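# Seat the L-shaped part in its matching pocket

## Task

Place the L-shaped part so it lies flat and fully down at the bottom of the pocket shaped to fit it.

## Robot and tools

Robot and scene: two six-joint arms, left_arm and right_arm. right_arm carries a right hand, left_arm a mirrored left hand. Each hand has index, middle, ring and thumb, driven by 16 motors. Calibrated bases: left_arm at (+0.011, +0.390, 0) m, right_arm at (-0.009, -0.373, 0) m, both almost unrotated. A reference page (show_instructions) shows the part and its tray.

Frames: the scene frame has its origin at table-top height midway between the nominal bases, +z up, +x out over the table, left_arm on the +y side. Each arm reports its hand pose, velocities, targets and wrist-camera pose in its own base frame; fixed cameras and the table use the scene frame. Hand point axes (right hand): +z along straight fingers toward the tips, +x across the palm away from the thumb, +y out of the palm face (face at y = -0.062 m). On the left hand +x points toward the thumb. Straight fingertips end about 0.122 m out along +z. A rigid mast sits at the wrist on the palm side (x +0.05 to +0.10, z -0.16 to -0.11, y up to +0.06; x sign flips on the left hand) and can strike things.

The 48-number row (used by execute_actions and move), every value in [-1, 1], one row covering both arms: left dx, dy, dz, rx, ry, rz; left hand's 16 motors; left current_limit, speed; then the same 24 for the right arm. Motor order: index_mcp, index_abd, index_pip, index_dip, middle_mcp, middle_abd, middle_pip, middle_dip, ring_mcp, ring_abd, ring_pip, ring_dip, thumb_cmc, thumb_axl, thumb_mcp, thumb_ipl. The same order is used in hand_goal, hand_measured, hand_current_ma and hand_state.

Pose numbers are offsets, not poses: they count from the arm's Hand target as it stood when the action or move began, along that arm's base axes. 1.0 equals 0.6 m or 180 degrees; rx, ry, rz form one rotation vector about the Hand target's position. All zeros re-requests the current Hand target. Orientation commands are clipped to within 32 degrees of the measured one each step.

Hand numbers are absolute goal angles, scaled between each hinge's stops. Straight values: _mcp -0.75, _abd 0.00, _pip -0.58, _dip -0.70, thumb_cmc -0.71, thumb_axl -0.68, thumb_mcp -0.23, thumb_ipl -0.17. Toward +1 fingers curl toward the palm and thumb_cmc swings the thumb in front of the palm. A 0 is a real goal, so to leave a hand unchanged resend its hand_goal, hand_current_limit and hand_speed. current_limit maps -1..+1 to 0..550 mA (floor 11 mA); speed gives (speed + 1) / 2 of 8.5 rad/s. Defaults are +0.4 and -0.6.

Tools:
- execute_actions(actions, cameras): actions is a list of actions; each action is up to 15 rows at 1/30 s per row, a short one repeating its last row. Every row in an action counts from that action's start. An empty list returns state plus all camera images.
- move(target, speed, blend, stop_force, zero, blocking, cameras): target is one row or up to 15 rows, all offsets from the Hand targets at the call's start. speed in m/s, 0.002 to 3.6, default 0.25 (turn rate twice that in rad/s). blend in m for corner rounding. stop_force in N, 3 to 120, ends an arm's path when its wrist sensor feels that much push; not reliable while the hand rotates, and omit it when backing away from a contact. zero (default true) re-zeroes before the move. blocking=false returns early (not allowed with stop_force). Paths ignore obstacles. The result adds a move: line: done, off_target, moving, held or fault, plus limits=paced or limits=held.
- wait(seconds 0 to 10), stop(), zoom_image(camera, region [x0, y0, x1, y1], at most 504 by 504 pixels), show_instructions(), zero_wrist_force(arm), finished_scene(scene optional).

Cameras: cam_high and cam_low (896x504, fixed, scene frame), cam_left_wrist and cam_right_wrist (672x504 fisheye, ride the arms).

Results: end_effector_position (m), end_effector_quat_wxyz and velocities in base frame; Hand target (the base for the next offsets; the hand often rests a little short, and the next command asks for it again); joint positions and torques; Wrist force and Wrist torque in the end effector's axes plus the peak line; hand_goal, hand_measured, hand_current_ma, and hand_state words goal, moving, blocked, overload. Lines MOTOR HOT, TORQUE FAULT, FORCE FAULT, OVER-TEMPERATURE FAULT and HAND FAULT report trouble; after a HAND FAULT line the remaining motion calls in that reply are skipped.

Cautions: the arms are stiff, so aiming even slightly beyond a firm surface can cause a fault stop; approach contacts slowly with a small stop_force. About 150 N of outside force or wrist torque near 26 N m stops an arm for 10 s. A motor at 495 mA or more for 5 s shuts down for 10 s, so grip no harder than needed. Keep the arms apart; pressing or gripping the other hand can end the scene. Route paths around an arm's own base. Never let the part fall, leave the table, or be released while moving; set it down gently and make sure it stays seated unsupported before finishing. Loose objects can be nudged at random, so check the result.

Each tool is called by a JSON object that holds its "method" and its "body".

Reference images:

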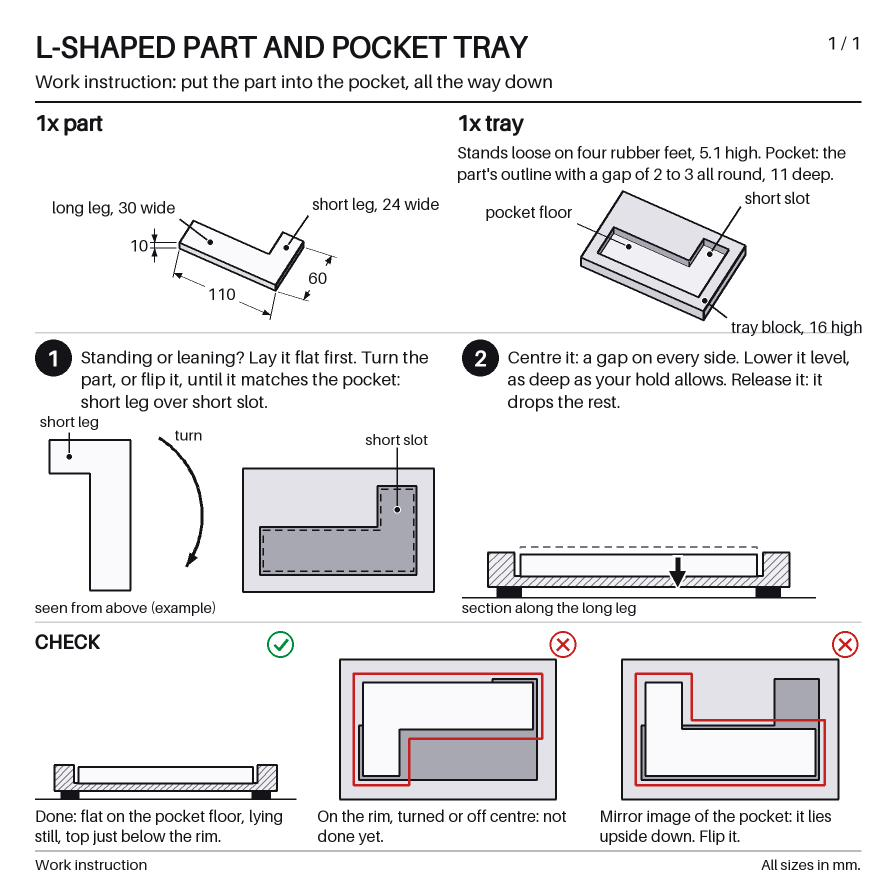

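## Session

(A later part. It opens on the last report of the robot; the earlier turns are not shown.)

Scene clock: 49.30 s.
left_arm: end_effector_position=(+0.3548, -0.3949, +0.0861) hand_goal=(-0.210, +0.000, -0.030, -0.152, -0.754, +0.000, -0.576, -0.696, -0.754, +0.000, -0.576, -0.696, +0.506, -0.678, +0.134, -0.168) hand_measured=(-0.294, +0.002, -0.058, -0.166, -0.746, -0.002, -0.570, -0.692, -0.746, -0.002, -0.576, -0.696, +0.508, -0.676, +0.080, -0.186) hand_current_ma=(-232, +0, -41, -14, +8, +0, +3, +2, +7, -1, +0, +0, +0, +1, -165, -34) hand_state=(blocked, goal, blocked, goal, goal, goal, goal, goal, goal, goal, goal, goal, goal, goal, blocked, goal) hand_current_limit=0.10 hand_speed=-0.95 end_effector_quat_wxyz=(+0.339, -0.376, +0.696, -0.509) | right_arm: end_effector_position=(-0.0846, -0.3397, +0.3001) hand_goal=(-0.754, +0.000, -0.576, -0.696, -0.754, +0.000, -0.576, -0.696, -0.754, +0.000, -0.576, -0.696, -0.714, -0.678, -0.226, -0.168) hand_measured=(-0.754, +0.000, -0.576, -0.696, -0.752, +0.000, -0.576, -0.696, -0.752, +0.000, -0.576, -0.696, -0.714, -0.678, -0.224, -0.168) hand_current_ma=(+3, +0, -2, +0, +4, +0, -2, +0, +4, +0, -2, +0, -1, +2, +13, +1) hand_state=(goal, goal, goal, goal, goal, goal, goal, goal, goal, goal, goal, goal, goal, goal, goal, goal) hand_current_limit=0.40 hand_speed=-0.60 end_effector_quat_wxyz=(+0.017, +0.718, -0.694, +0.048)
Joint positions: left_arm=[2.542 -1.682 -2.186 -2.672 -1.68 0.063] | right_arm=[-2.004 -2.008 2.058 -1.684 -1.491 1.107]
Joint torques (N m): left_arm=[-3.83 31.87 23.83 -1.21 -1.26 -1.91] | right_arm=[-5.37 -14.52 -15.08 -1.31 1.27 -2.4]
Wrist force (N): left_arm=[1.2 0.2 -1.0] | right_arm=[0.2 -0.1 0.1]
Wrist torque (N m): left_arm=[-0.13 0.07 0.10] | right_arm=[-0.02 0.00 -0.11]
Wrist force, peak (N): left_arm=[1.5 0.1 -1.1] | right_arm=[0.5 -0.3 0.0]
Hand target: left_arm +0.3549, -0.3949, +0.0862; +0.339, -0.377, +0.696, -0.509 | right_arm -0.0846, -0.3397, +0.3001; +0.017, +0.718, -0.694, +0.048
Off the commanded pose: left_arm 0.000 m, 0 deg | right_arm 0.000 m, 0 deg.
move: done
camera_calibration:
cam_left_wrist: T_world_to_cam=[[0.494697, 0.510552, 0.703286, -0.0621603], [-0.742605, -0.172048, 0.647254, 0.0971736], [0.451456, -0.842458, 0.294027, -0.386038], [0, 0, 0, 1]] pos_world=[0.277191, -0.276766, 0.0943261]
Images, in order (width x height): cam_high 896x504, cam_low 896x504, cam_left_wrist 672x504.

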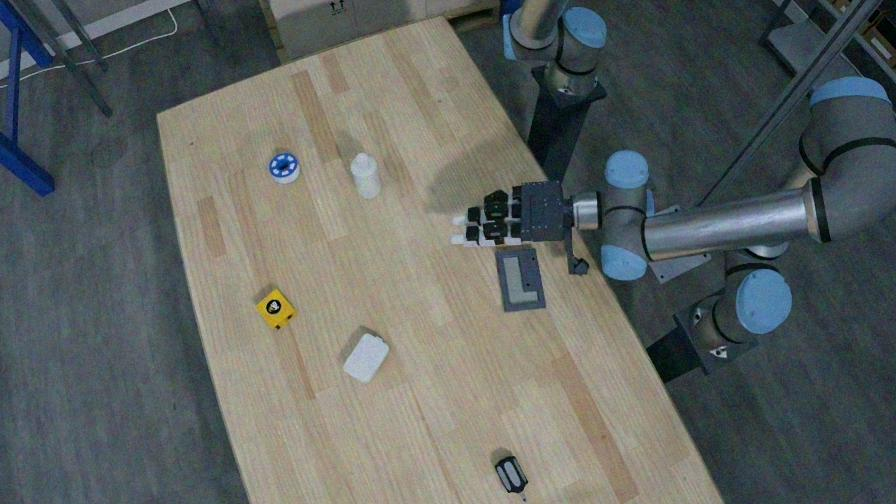

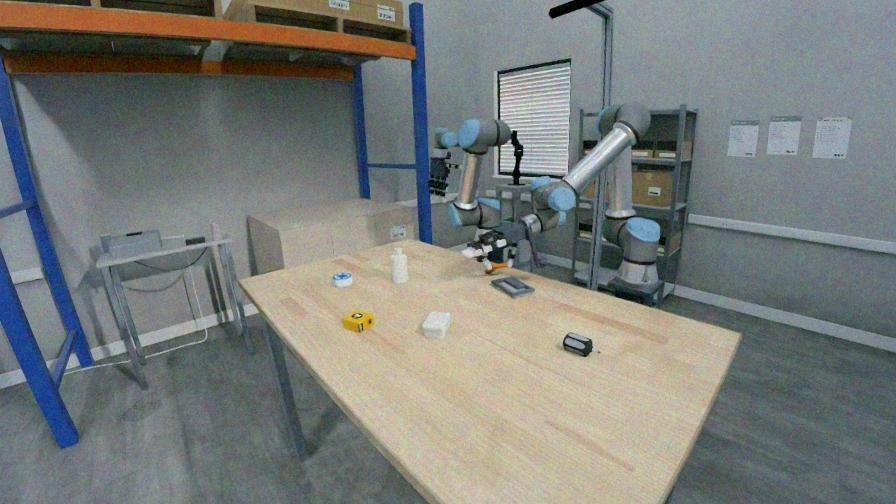

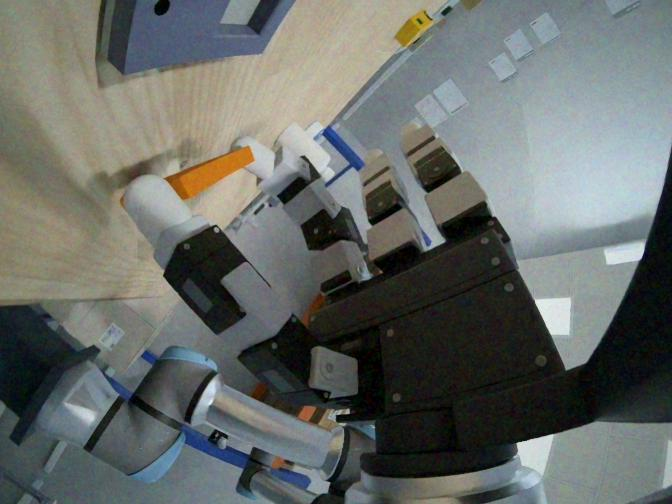

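{"method": "move", "body": {"target": [[0.009,0.016,-0.0385,0,0,0,-0.21,0,-0.029,-0.152,-0.754,0,-0.576,-0.696,-0.754,0,-0.576,-0.696,0.506,-0.678,0.135,-0.168,0.1,-0.95,0,0,0,0,0,0,-0.754,0,-0.576,-0.696,-0.754,0,-0.576,-0.696,-0.754,0,-0.576,-0.696,-0.714,-0.678,-0.226,-0.168,0.4,-0.6],[0.0122,0.0215,-0.068,0,0,0,-0.21,0,-0.029,-0.152,-0.754,0,-0.576,-0.696,-0.754,0,-0.576,-0.696,0.506,-0.678,0.135,-0.168,0.1,-0.95,0,0,0,0,0,0,-0.754,0,-0.576,-0.696,-0.754,0,-0.576,-0.696,-0.754,0,-0.576,-0.696,-0.714,-0.678,-0.226,-0.168,0.4,-0.6]], "speed": 0.04, "blend": [0.005, 0], "stop_force": 6, "cameras": ["cam_high","cam_low","cam_left_wrist"]}}

{"method": "zoom_image", "body": {"camera": "cam_left_wrist", "region": [60, 50, 320, 260]}}

{"method": "zoom_image", "body": {"camera": "cam_low", "region": [450, 210, 530, 290]}}

Scene clock: 51.70 s.
left_arm: end_effector_position=(+0.3622, -0.3820, +0.0454) hand_goal=(-0.210, +0.000, -0.030, -0.152, -0.754, +0.000, -0.576, -0.696, -0.754, +0.000, -0.576, -0.696, +0.506, -0.678, +0.134, -0.168) hand_measured=(-0.294, +0.002, -0.058, -0.166, -0.746, -0.002, -0.570, -0.692, -0.746, -0.002, -0.576, -0.696, +0.508, -0.676, +0.080, -0.186) hand_current_ma=(-232, +0, -41, -14, +8, +0, +3, +2, +7, -1, +0, +0, +0, +1, -165, -34) hand_state=(blocked, goal, blocked, goal, goal, goal, goal, goal, goal, goal, goal, goal, goal, goal, blocked, goal) hand_current_limit=0.10 hand_speed=-0.95 end_effector_quat_wxyz=(+0.339, -0.377, +0.696, -0.509) | right_arm: end_effector_position=(-0.0846, -0.3397, +0.3001) hand_goal=(-0.754, +0.000, -0.576, -0.696, -0.754, +0.000, -0.576, -0.696, -0.754, +0.000, -0.576, -0.696, -0.714, -0.678, -0.226, -0.168) hand_measured=(-0.754, +0.000, -0.576, -0.696, -0.752, +0.000, -0.576, -0.696, -0.752, +0.000, -0.576, -0.696, -0.714, -0.678, -0.224, -0.168) hand_current_ma=(+3, +0, -2, +0, +4, +0, -2, +0, +4, +0, -2, +0, -1, +2, +13, +1) hand_state=(goal, goal, goal, goal, goal, goal, goal, goal, goal, goal, goal, goal, goal, goal, goal, goal) hand_current_limit=0.40 hand_speed=-0.60 end_effector_quat_wxyz=(+0.017, +0.718, -0.694, +0.048)
Joint positions: left_arm=[2.589 -1.752 -2.247 -2.539 -1.634 0.075] | right_arm=[-2.004 -2.008 2.058 -1.684 -1.491 1.107]
Joint torques (N m): left_arm=[-4.92 33.86 23.18 1.1 -0.91 -2.01] | right_arm=[-5.8 -13.85 -16.35 -1.44 1.21 -2.39]
Wrist force (N): left_arm=[1.1 0.3 -0.2] | right_arm=[0.3 -0.1 -0.1]
Wrist torque (N m): left_arm=[-0.17 0.08 0.12] | right_arm=[0.00 -0.02 -0.10]
Wrist force, peak (N): left_arm=[1.0 0.4 -1.2] | right_arm=[0.5 -0.2 0.0]
Hand target: left_arm +0.3622, -0.3820, +0.0454; +0.339, -0.377, +0.696, -0.509 | right_arm -0.0846, -0.3397, +0.3001; +0.017, +0.718, -0.694, +0.048
Off the commanded pose: left_arm 0.000 m, 0 deg | right_arm 0.000 m, 0 deg.
move: done
camera_calibration:
cam_left_wrist: T_world_to_cam=[[0.49461, 0.510875, 0.703112, -0.0436632], [-0.742593, -0.171924, 0.647301, 0.131258], [0.451572, -0.842288, 0.294337, -0.36655], [0, 0, 0, 1]] pos_world=[0.284591, -0.263868, 0.0536258]
Images, in order (width x height): cam_high 896x504, cam_low 896x504, cam_left_wrist 672x504.

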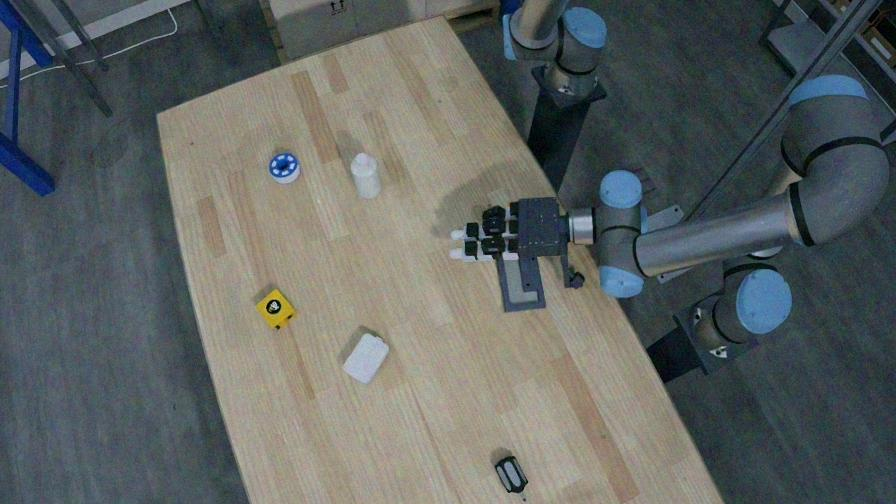

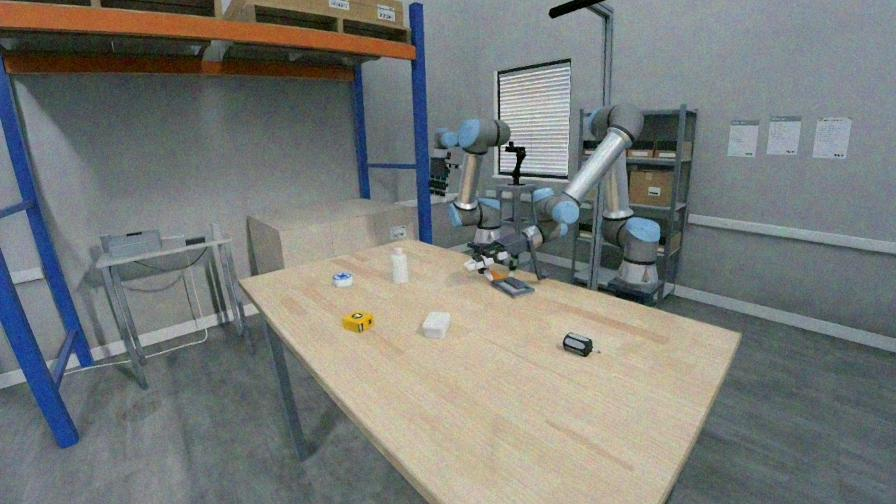

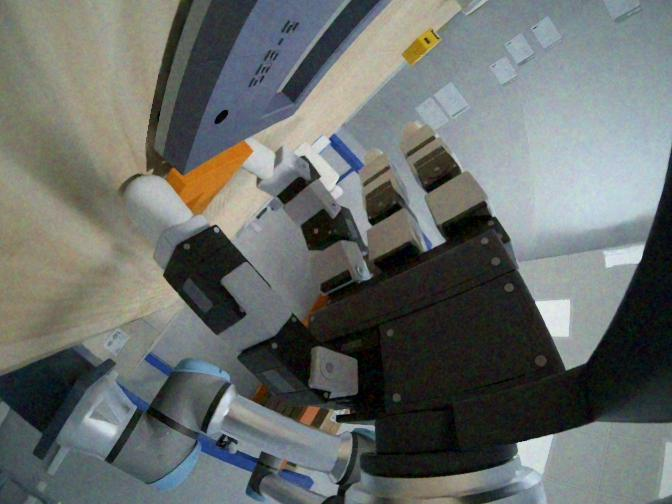

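Scaled by 1.938 from the camera's 672x504 image, which has a finer 960x720 frame.

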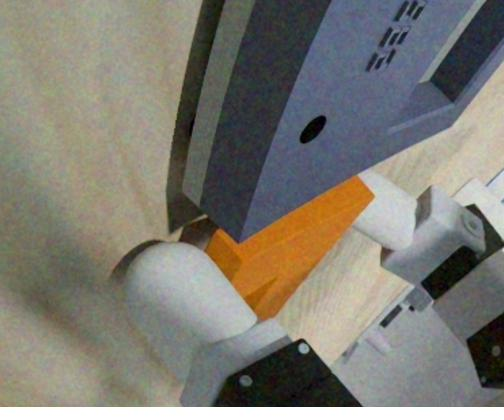

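Scaled by 6.300.

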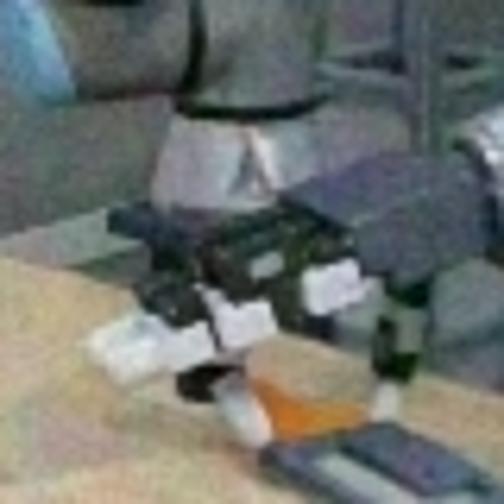

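{"method": "move", "body": {"target": [[0,0,-0.002,0,0,0,-0.21,0,-0.029,-0.152,-0.754,0,-0.576,-0.696,-0.754,0,-0.576,-0.696,0.506,-0.678,0.135,-0.168,0.1,-0.95,0,0,0,0,0,0,-0.754,0,-0.576,-0.696,-0.754,0,-0.576,-0.696,-0.754,0,-0.576,-0.696,-0.714,-0.678,-0.226,-0.168,0.4,-0.6],[0,0,-0.002,0,0,0,-0.4,0,-0.029,-0.152,-0.754,0,-0.576,-0.696,-0.754,0,-0.576,-0.696,0.506,-0.678,0.0,-0.168,0.1,-0.95,0,0,0,0,0,0,-0.754,0,-0.576,-0.696,-0.754,0,-0.576,-0.696,-0.754,0,-0.576,-0.696,-0.714,-0.678,-0.226,-0.168,0.4,-0.6]], "speed": 0.03, "cameras": ["cam_high","cam_low","cam_left_wrist"]}}

{"method": "zoom_image", "body": {"camera": "cam_left_wrist", "region": [60, 50, 320, 260]}}

{"method": "zoom_image", "body": {"camera": "cam_low", "region": [450, 210, 530, 290]}}

Scene clock: 54.07 s.
left_arm: end_effector_position=(+0.3622, -0.3820, +0.0442) hand_goal=(-0.400, +0.000, -0.030, -0.152, -0.754, +0.000, -0.576, -0.696, -0.754, +0.000, -0.576, -0.696, +0.506, -0.678, +0.000, -0.168) hand_measured=(-0.380, +0.002, -0.032, -0.156, -0.746, -0.002, -0.570, -0.692, -0.746, -0.002, -0.576, -0.696, +0.508, -0.676, +0.012, -0.168) hand_current_ma=(+27, +0, -1, -2, +8, +0, +3, +2, +7, -1, +0, +0, +0, +1, +19, +0) hand_state=(goal, goal, goal, goal, goal, goal, goal, goal, goal, goal, goal, goal, goal, goal, goal, goal) hand_current_limit=0.10 hand_speed=-0.95 end_effector_quat_wxyz=(+0.339, -0.377, +0.696, -0.509) | right_arm: end_effector_position=(-0.0846, -0.3397, +0.3001) hand_goal=(-0.754, +0.000, -0.576, -0.696, -0.754, +0.000, -0.576, -0.696, -0.754, +0.000, -0.576, -0.696, -0.714, -0.678, -0.226, -0.168) hand_measured=(-0.754, +0.000, -0.576, -0.696, -0.752, +0.000, -0.576, -0.696, -0.752, +0.000, -0.576, -0.696, -0.714, -0.678, -0.224, -0.168) hand_current_ma=(+3, +0, -2, +0, +4, +0, -2, +0, +4, +0, -2, +0, -1, +2, +13, +1) hand_state=(goal, goal, goal, goal, goal, goal, goal, goal, goal, goal, goal, goal, goal, goal, goal, goal) hand_current_limit=0.40 hand_speed=-0.60 end_effector_quat_wxyz=(+0.017, +0.718, -0.694, +0.048)
Joint positions: left_arm=[2.589 -1.755 -2.249 -2.535 -1.634 0.075] | right_arm=[-2.004 -2.008 2.058 -1.684 -1.491 1.107]
Joint torques (N m): left_arm=[-5.85 29.75 13.25 -0.64 -1.17 -2.08] | right_arm=[-5.49 -14.18 -15.49 -1.55 1.28 -2.4]
Wrist force (N): left_arm=[0.7 -0.6 -0.4] | right_arm=[0.3 -0.1 -0.1]
Wrist torque (N m): left_arm=[-0.19 0.12 0.08] | right_arm=[-0.01 -0.02 -0.09]
Wrist force, peak (N): left_arm=[1.2 0.4 -0.7] | right_arm=[0.6 0.0 0.1]
Hand target: left_arm +0.3622, -0.3820, +0.0442; +0.339, -0.377, +0.696, -0.509 | right_arm -0.0846, -0.3397, +0.3001; +0.017, +0.718, -0.694, +0.048
Off the commanded pose: left_arm 0.000 m, 0 deg | right_arm 0.000 m, 0 deg.
move: done
camera_calibration:
cam_left_wrist: T_world_to_cam=[[0.49461, 0.510875, 0.703112, -0.0428195], [-0.742593, -0.171924, 0.647301, 0.132035], [0.451572, -0.842288, 0.294337, -0.366197], [0, 0, 0, 1]] pos_world=[0.284591, -0.263868, 0.0524258]
Images, in order (width x height): cam_high 896x504, cam_low 896x504, cam_left_wrist 672x504.

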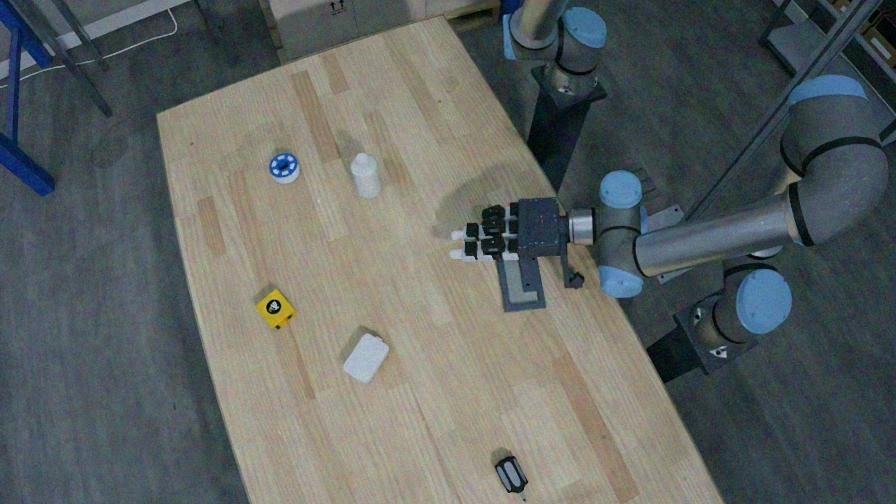

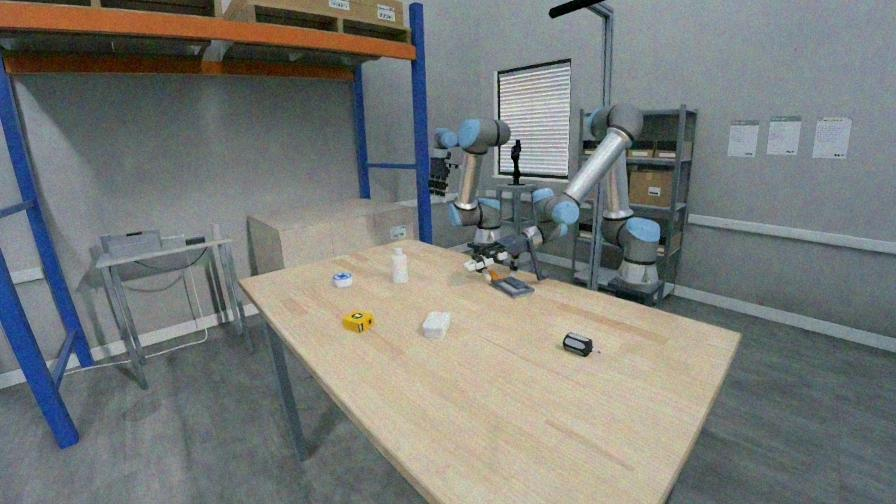

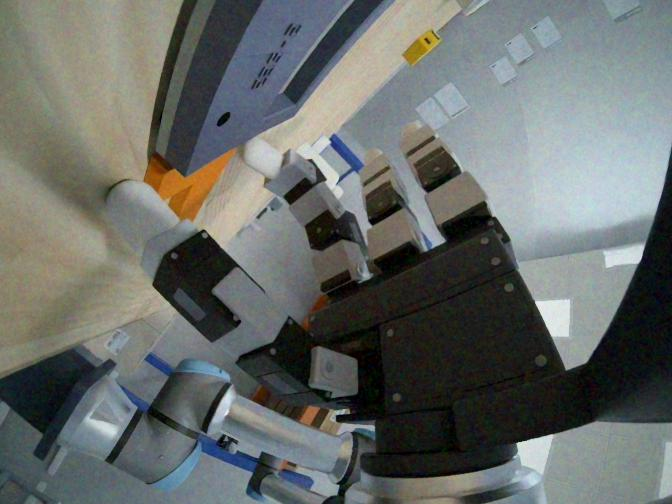

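Scaled by 1.938 from the camera's 672x504 image, which has a finer 960x720 frame.

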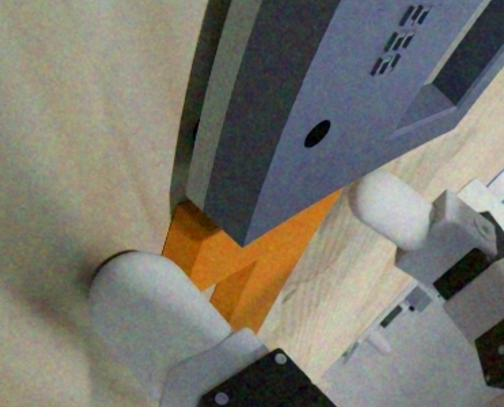

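Scaled by 6.300.

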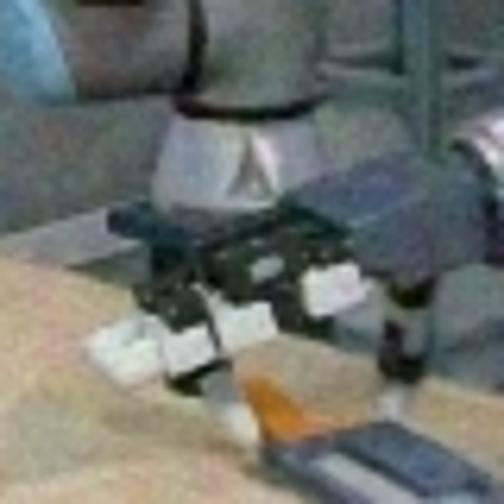

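{"method": "move", "body": {"target": [[0,0,0.05,0,0,0,-0.479,0,-0.029,-0.152,-0.754,0,-0.576,-0.696,-0.754,0,-0.576,-0.696,0.506,-0.678,-0.022,-0.168,0.1,-0.9,0,0,0,0,0,0,-0.754,0,-0.576,-0.696,-0.754,0,-0.576,-0.696,-0.754,0,-0.576,-0.696,-0.714,-0.678,-0.226,-0.168,0.4,-0.6],[-0.085,-0.13,0.25,0,0,0,-0.479,0,-0.029,-0.152,-0.754,0,-0.576,-0.696,-0.754,0,-0.576,-0.696,0.506,-0.678,-0.022,-0.168,0.1,-0.9,0,0,0,0,0,0,-0.754,0,-0.576,-0.696,-0.754,0,-0.576,-0.696,-0.754,0,-0.576,-0.696,-0.714,-0.678,-0.226,-0.168,0.4,-0.6]], "speed": [0.08, 0.2], "blend": [0.02, 0], "cameras": ["cam_high","cam_low","cam_left_wrist"]}}

{"method": "zoom_image", "body": {"camera": "cam_left_wrist", "region": [0, 0, 320, 260]}}

{"method": "zoom_image", "body": {"camera": "cam_high", "region": [470, 170, 570, 320]}}

{"method": "zoom_image", "body": {"camera": "cam_low", "region": [450, 210, 560, 310]}}

Scene clock: 56.03 s.
left_arm: end_effector_position=(+0.3112, -0.4600, +0.1941) hand_goal=(-0.480, +0.000, -0.030, -0.152, -0.754, +0.000, -0.576, -0.696, -0.754, +0.000, -0.576, -0.696, +0.506, -0.678, -0.022, -0.168) hand_measured=(-0.462, +0.002, -0.032, -0.156, -0.746, -0.002, -0.570, -0.692, -0.746, -0.002, -0.576, -0.696, +0.508, -0.676, -0.020, -0.166) hand_current_ma=(+26, +0, -1, -2, +8, +0, +3, +2, +7, -1, +0, +0, +0, +1, +1, +1) hand_state=(goal, goal, goal, goal, goal, goal, goal, goal, goal, goal, goal, goal, goal, goal, goal, goal) hand_current_limit=0.10 hand_speed=-0.90 end_effector_quat_wxyz=(+0.339, -0.377, +0.696, -0.509) end_effector_velocity=(+0.000, +0.001, +0.000) end_effector_angular_velocity=(+0.003, +0.001, +0.002) | right_arm: end_effector_position=(-0.0846, -0.3397, +0.3001) hand_goal=(-0.754, +0.000, -0.576, -0.696, -0.754, +0.000, -0.576, -0.696, -0.754, +0.000, -0.576, -0.696, -0.714, -0.678, -0.226, -0.168) hand_measured=(-0.754, +0.000, -0.576, -0.696, -0.752, +0.000, -0.576, -0.696, -0.752, +0.000, -0.576, -0.696, -0.714, -0.678, -0.224, -0.168) hand_current_ma=(+3, +0, -2, +0, +4, +0, -2, +0, +4, +0, -2, +0, -1, +2, +13, +1) hand_state=(goal, goal, goal, goal, goal, goal, goal, goal, goal, goal, goal, goal, goal, goal, goal, goal) hand_current_limit=0.40 hand_speed=-0.60 end_effector_quat_wxyz=(+0.017, +0.718, -0.694, +0.048)
Joint positions: left_arm=[2.309 -1.624 -1.924 -3.006 -1.904 0.001] | right_arm=[-2.004 -2.008 2.058 -1.684 -1.491 1.107]
Joint velocities: left_arm=[0 0 0.001 -0.005 -0.002 0] | right_arm=[within noise]
Joint torques (N m): left_arm=[-6.3 30.1 27.14 -1.23 -0.55 2.98] | right_arm=[-6.1 -14.45 -15.87 -1.58 1.23 -2.33]
Wrist force (N): left_arm=[1.4 0.2 -0.4] | right_arm=[0.5 -0.4 0.0]
Wrist torque (N m): left_arm=[-0.12 0.07 0.17] | right_arm=[-0.05 -0.05 -0.09]
Wrist force, peak (N): left_arm=[2.7 -1.4 -1.0] | right_arm=[0.6 -0.1 0.0]
Hand target: left_arm +0.3112, -0.4600, +0.1942; +0.339, -0.377, +0.696, -0.509 | right_arm -0.0846, -0.3397, +0.3001; +0.017, +0.718, -0.694, +0.048
Off the commanded pose: left_arm 0.000 m, 0 deg | right_arm 0.000 m, 0 deg.
move: done; blend cut to 0.015 m at target 1
camera_calibration:
cam_left_wrist: T_world_to_cam=[[0.494648, 0.510884, 0.703079, -0.0830716], [-0.742567, -0.171898, 0.647337, -0.0162173], [0.451572, -0.842288, 0.294337, -0.452957], [0, 0, 0, 1]] pos_world=[0.233591, -0.341868, 0.202226]
Images, in order (width x height): cam_high 896x504, cam_low 896x504, cam_left_wrist 672x504.

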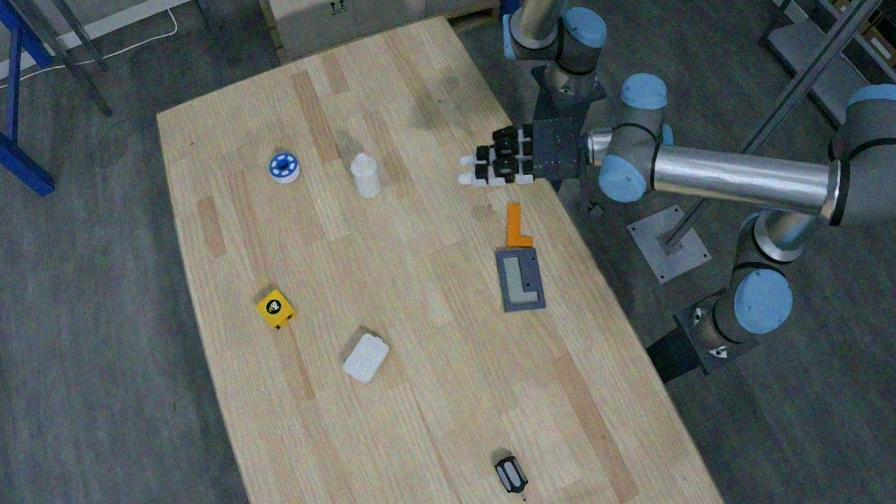

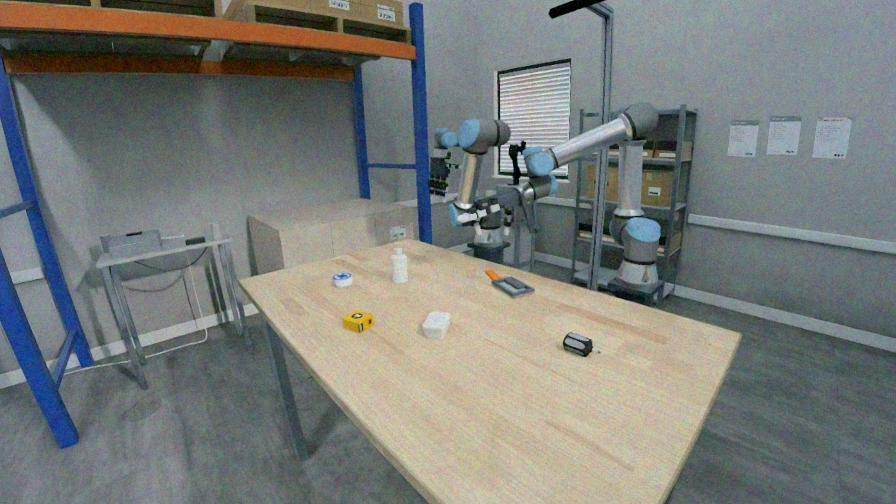

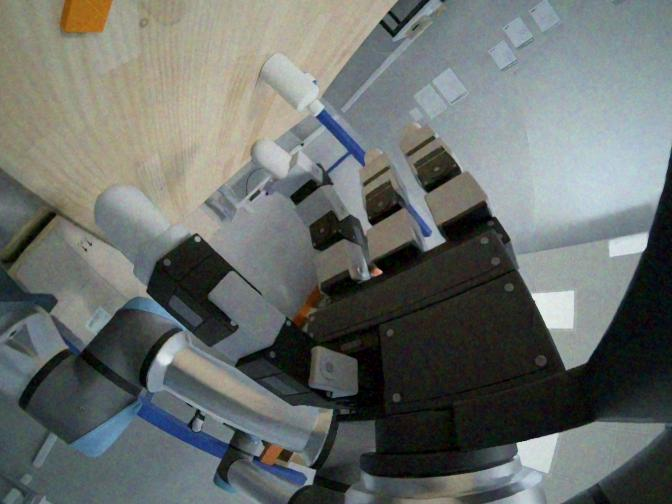

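Scaled by 1.575 from the camera's 672x504 image, which has a finer 960x720 frame.

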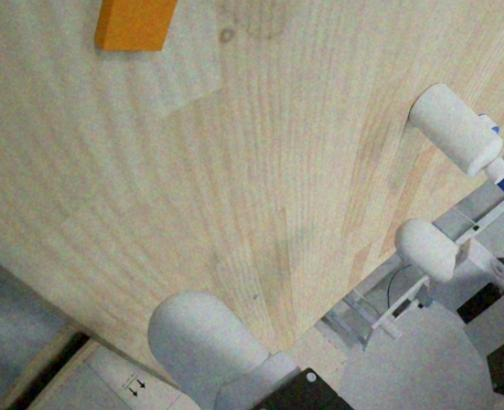

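Scaled by 3.360.

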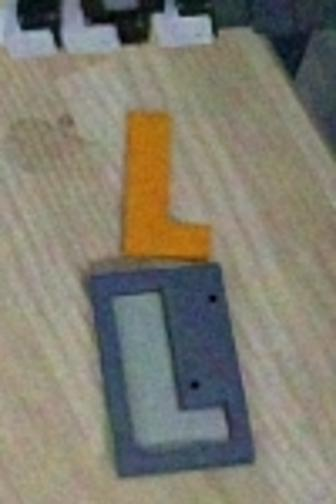

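Scaled by 4.582.

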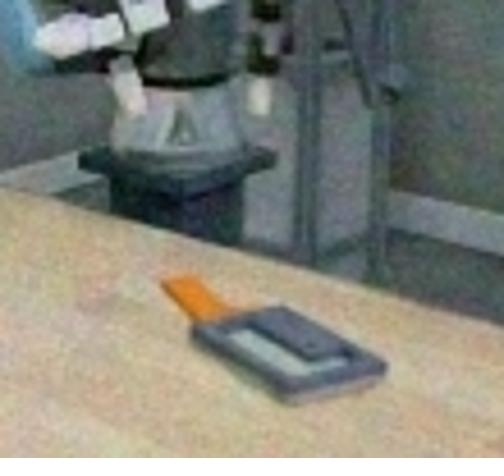

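{"method": "zoom_image", "body": {"camera": "cam_high", "region": [485, 195, 545, 255]}}

{"method": "zoom_image", "body": {"camera": "cam_high", "region": [485, 240, 560, 315]}}

{"method": "zoom_image", "body": {"camera": "cam_low", "region": [480, 260, 540, 305]}}

Scaled by 8.400.

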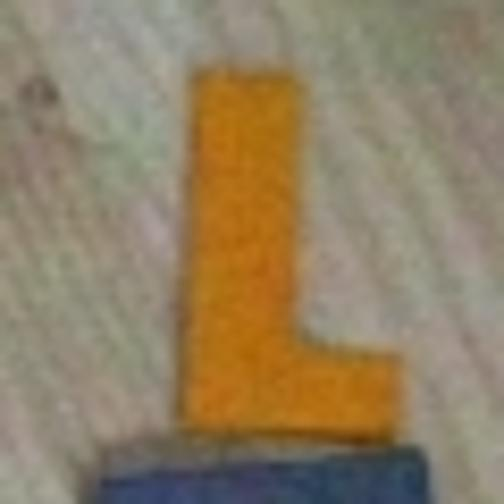

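Scaled by 6.720.

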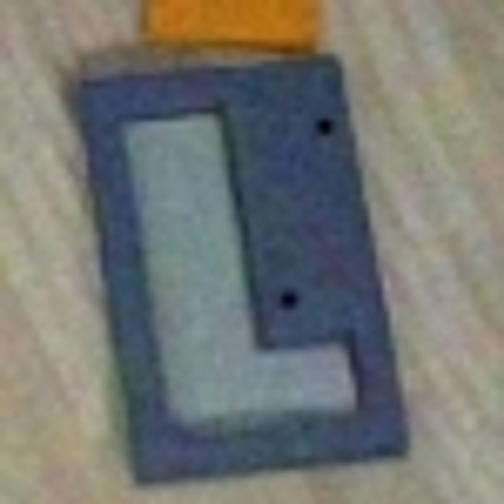

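Scaled by 8.400.

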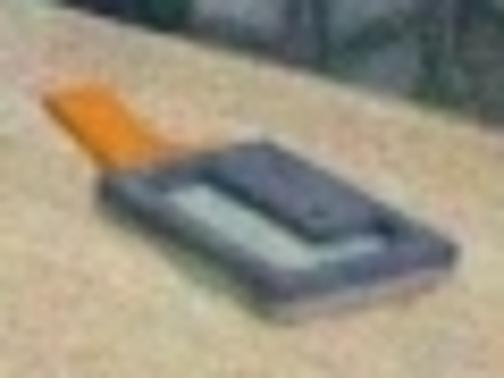

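{"method": "move", "body": {"target": [0.075,0.032,-0.157,-0.0243,0.0136,0.0089,-0.233,0,-0.012,-0.135,-0.233,0,-0.012,-0.135,-0.754,0,-0.576,-0.696,0.664,-0.678,-0.011,-0.168,0.2,-0.8,0,0,0,0,0,0,-0.754,0,-0.576,-0.696,-0.754,0,-0.576,-0.696,-0.754,0,-0.576,-0.696,-0.714,-0.678,-0.226,-0.168,0.4,-0.6], "speed": 0.15, "cameras": ["cam_high","cam_low","cam_left_wrist"]}}

{"method": "zoom_image", "body": {"camera": "cam_left_wrist", "region": [0, 0, 320, 260]}}

{"method": "zoom_image", "body": {"camera": "cam_low", "region": [450, 210, 560, 310]}}

Scene clock: 61.13 s.
left_arm: end_effector_position=(+0.3561, -0.4408, +0.1000) hand_goal=(-0.234, +0.000, -0.012, -0.136, -0.234, +0.000, -0.012, -0.136, -0.754, +0.000, -0.576, -0.696, +0.664, -0.678, -0.012, -0.168) hand_measured=(-0.230, +0.002, -0.014, -0.140, -0.230, -0.002, -0.014, -0.140, -0.746, -0.002, -0.576, -0.696, +0.662, -0.676, -0.014, -0.166) hand_current_ma=(+2, +0, -1, -2, +2, +0, -1, -2, +7, -1, +0, +0, -2, +1, -2, +1) hand_state=(goal, goal, goal, goal, goal, goal, goal, goal, goal, goal, goal, goal, goal, goal, goal, goal) hand_current_limit=0.20 hand_speed=-0.80 end_effector_quat_wxyz=(+0.316, -0.410, +0.678, -0.522) | right_arm: end_effector_position=(-0.0846, -0.3397, +0.3001) hand_goal=(-0.754, +0.000, -0.576, -0.696, -0.754, +0.000, -0.576, -0.696, -0.754, +0.000, -0.576, -0.696, -0.714, -0.678, -0.226, -0.168) hand_measured=(-0.754, +0.000, -0.576, -0.696, -0.752, +0.000, -0.576, -0.696, -0.752, +0.000, -0.576, -0.696, -0.714, -0.678, -0.224, -0.168) hand_current_ma=(+3, +0, -2, +0, +4, +0, -2, +0, +4, +0, -2, +0, -1, +2, +13, +1) hand_state=(goal, goal, goal, goal, goal, goal, goal, goal, goal, goal, goal, goal, goal, goal, goal, goal) hand_current_limit=0.40 hand_speed=-0.60 end_effector_quat_wxyz=(+0.017, +0.718, -0.694, +0.048)
Joint positions: left_arm=[2.454 -1.744 -2.07 -2.732 -1.769 -0.052] | right_arm=[-2.004 -2.008 2.058 -1.684 -1.491 1.107]
Joint torques (N m): left_arm=[4.87 19.6 15.56 3.23 0.54 2.99] | right_arm=[-5.39 -13.92 -16.27 -1.66 1.17 -2.27]
Wrist force (N): left_arm=[0.8 0.0 -0.9] | right_arm=[0.4 0.1 0.0]
Wrist torque (N m): left_arm=[-0.09 0.08 0.08] | right_arm=[0.01 -0.03 -0.09]
Wrist force, peak (N): left_arm=[1.8 -1.5 -1.4] | right_arm=[0.6 0.0 0.2]
Hand target: left_arm +0.3562, -0.4408, +0.1000; +0.316, -0.410, +0.678, -0.522 | right_arm -0.0846, -0.3397, +0.3001; +0.017, +0.718, -0.694, +0.048
Off the commanded pose: left_arm 0.000 m, 0 deg | right_arm 0.000 m, 0 deg.
move: done
camera_calibration:
cam_left_wrist: T_world_to_cam=[[0.508171, 0.576142, 0.640174, -0.0187663], [-0.709571, -0.141205, 0.69034, 0.0787419], [0.48813, -0.80506, 0.337058, -0.43035], [0, 0, 0, 1]] pos_world=[0.275476, -0.324527, 0.102708]
Images, in order (width x height): cam_high 896x504, cam_low 896x504, cam_left_wrist 672x504.

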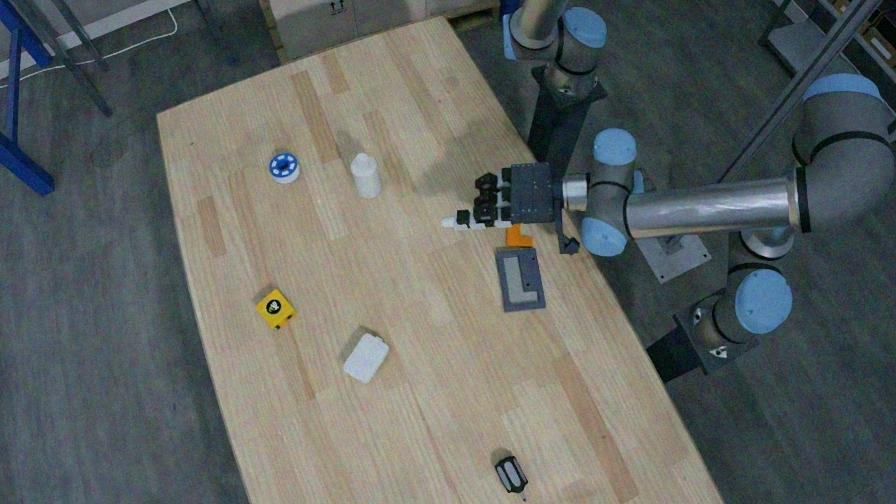

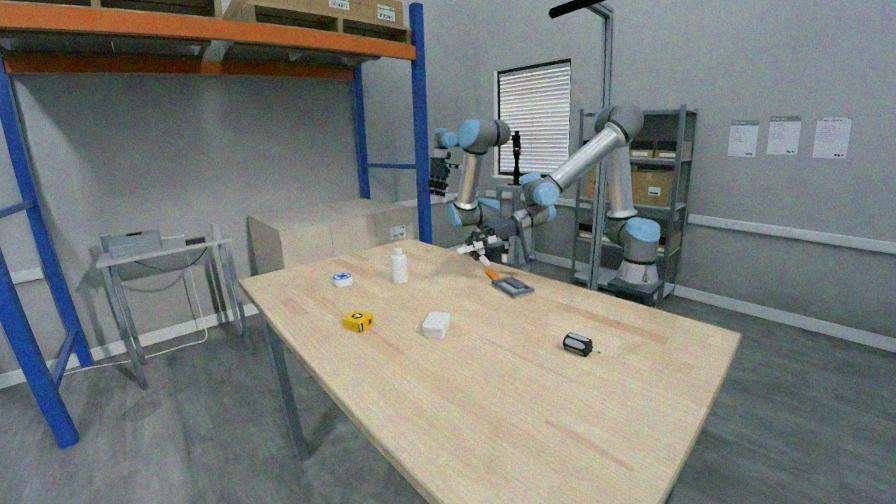

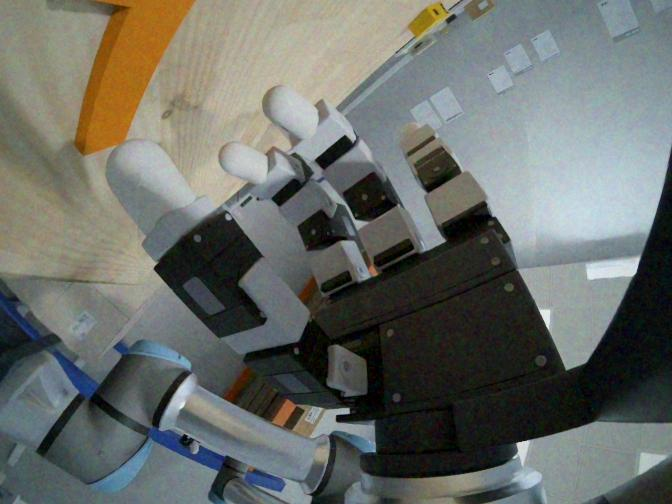

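Scaled by 1.575 from the camera's 672x504 image, which has a finer 960x720 frame.

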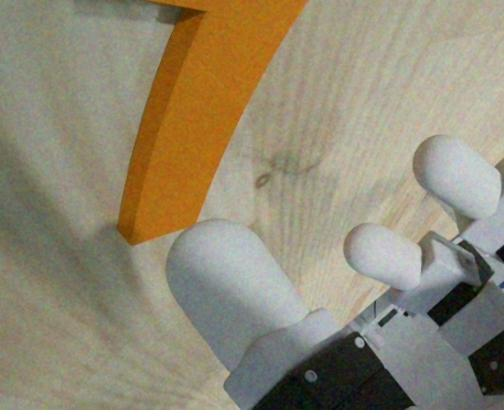

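Scaled by 4.582.

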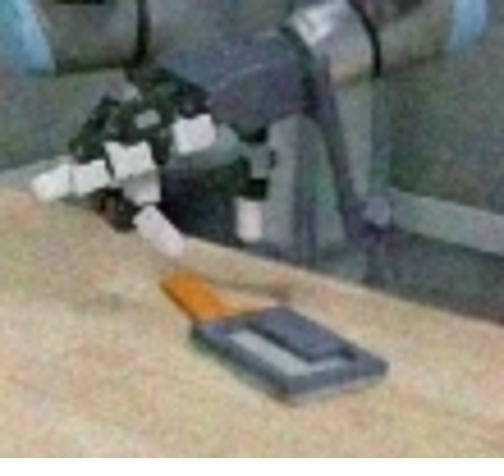

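{"method": "zoom_image", "body": {"camera": "cam_left_wrist", "region": [60, 0, 210, 160]}}

Scaled by 3.150 from the camera's 672x504 image, which has a finer 960x720 frame.

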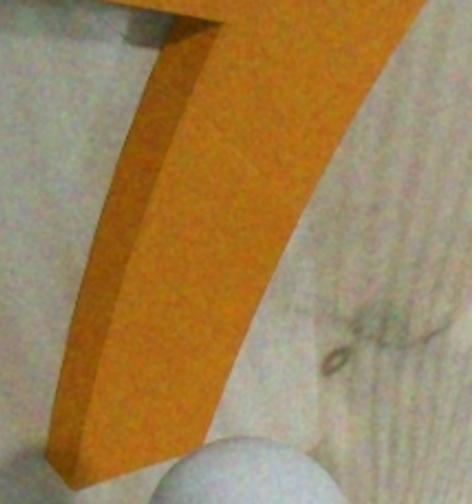

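{"method": "move", "body": {"target": [[0,0,-0.06,0,0,0,-0.178,0,-0.012,-0.135,-0.178,0,-0.012,-0.135,-0.754,0,-0.576,-0.696,0.664,-0.678,0.03,-0.168,0.1,-0.9,0,0,0,0,0,0,-0.754,0,-0.576,-0.696,-0.754,0,-0.576,-0.696,-0.754,0,-0.576,-0.696,-0.714,-0.678,-0.226,-0.168,0.4,-0.6],[0,0,-0.0937,0,0,0,-0.178,0,-0.012,-0.135,-0.178,0,-0.012,-0.135,-0.754,0,-0.576,-0.696,0.664,-0.678,0.03,-0.168,0.1,-0.9,0,0,0,0,0,0,-0.754,0,-0.576,-0.696,-0.754,0,-0.576,-0.696,-0.754,0,-0.576,-0.696,-0.714,-0.678,-0.226,-0.168,0.4,-0.6]], "speed": [0.08, 0.03], "blend": [0.005, 0], "stop_force": 5, "cameras": ["cam_high","cam_low","cam_left_wrist"]}}

{"method": "zoom_image", "body": {"camera": "cam_left_wrist", "region": [40, 40, 320, 260]}}

{"method": "zoom_image", "body": {"camera": "cam_low", "region": [450, 210, 560, 310]}}

Scene clock: 64.10 s.
left_arm: end_effector_position=(+0.3562, -0.4408, +0.0438) hand_goal=(-0.178, +0.000, -0.012, -0.136, -0.178, +0.000, -0.012, -0.136, -0.754, +0.000, -0.576, -0.696, +0.664, -0.678, +0.030, -0.168) hand_measured=(-0.176, +0.002, -0.014, -0.140, -0.176, -0.002, -0.014, -0.140, -0.746, -0.002, -0.576, -0.696, +0.662, -0.676, +0.026, -0.166) hand_current_ma=(+2, +0, -1, -2, +1, +0, -1, -2, +7, -1, +0, +0, -2, +1, -3, +1) hand_state=(goal, goal, goal, goal, goal, goal, goal, goal, goal, goal, goal, goal, goal, goal, goal, goal) hand_current_limit=0.10 hand_speed=-0.90 end_effector_quat_wxyz=(+0.316, -0.410, +0.678, -0.522) | right_arm: end_effector_position=(-0.0846, -0.3397, +0.3001) hand_goal=(-0.754, +0.000, -0.576, -0.696, -0.754, +0.000, -0.576, -0.696, -0.754, +0.000, -0.576, -0.696, -0.714, -0.678, -0.226, -0.168) hand_measured=(-0.754, +0.000, -0.576, -0.696, -0.752, +0.000, -0.576, -0.696, -0.752, +0.000, -0.576, -0.696, -0.714, -0.678, -0.224, -0.168) hand_current_ma=(+3, +0, -2, +0, +4, +0, -2, +0, +4, +0, -2, +0, -1, +2, +13, +1) hand_state=(goal, goal, goal, goal, goal, goal, goal, goal, goal, goal, goal, goal, goal, goal, goal, goal) hand_current_limit=0.40 hand_speed=-0.60 end_effector_quat_wxyz=(+0.017, +0.718, -0.694, +0.048)
Joint positions: left_arm=[2.454 -1.849 -2.127 -2.57 -1.769 -0.052] | right_arm=[-2.004 -2.008 2.058 -1.684 -1.491 1.107]
Joint torques (N m): left_arm=[-0.2 36.84 22.76 -1.33 -0.53 1.35] | right_arm=[-6.03 -13.75 -15.67 -1.62 1.28 -2.21]
Wrist force (N): left_arm=[1.0 0.2 -1.1] | right_arm=[0.4 -0.1 0.0]
Wrist torque (N m): left_arm=[-0.05 0.03 0.12] | right_arm=[-0.01 -0.03 -0.09]
Wrist force, peak (N): left_arm=[1.0 -1.1 -1.2] | right_arm=[0.6 0.0 -0.1]
Hand target: left_arm +0.3562, -0.4408, +0.0438; +0.316, -0.410, +0.678, -0.522 | right_arm -0.0846, -0.3397, +0.3001; +0.017, +0.718, -0.694, +0.048
Off the commanded pose: left_arm 0.000 m, 0 deg | right_arm 0.000 m, 0 deg.
move: done
camera_calibration:
cam_left_wrist: T_world_to_cam=[[0.508136, 0.576193, 0.640156, 0.0173027], [-0.709608, -0.141152, 0.690314, 0.117637], [0.488114, -0.805033, 0.337146, -0.411364], [0, 0, 0, 1]] pos_world=[0.275476, -0.324527, 0.0464075]
Images, in order (width x height): cam_high 896x504, cam_low 896x504, cam_left_wrist 672x504.

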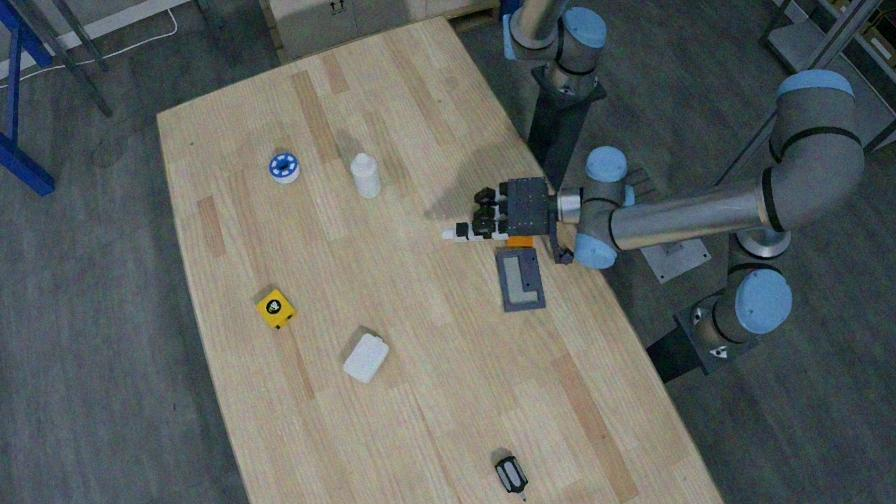

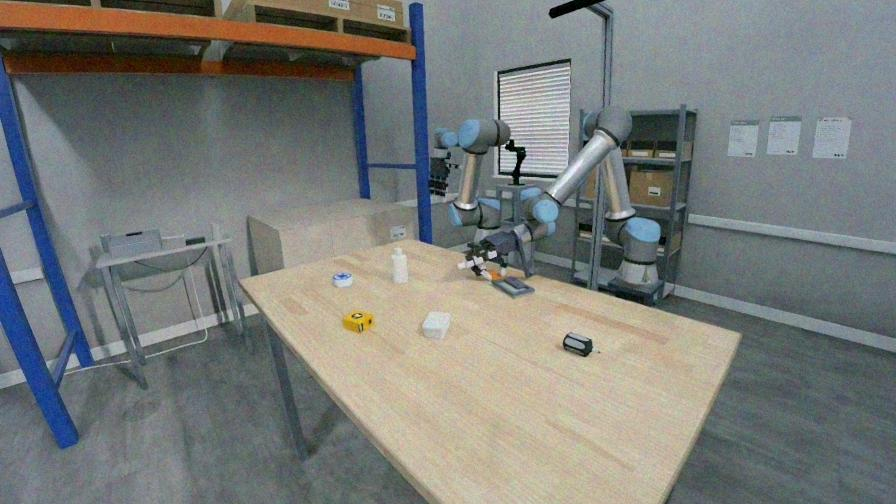

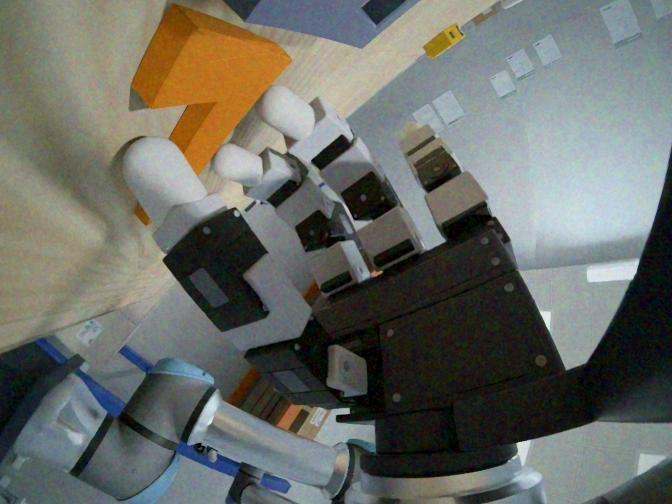

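Scaled by 1.800 from the camera's 672x504 image, which has a finer 960x720 frame.

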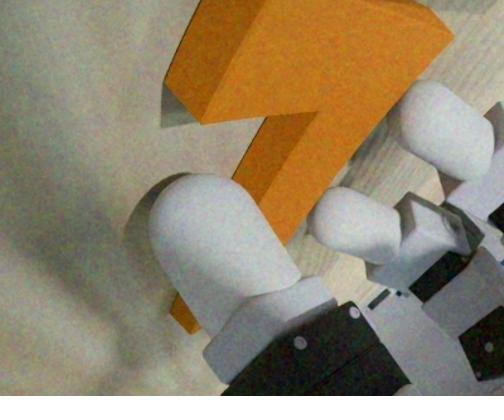

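Scaled by 4.582.

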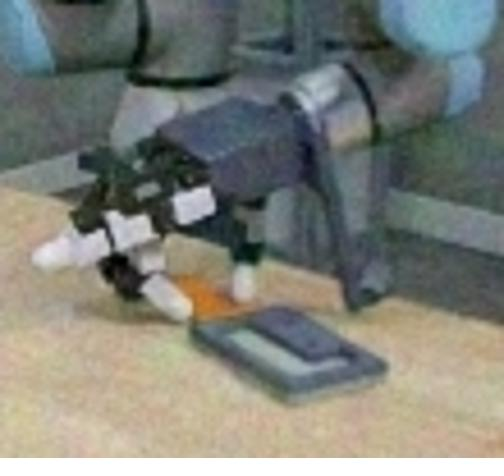

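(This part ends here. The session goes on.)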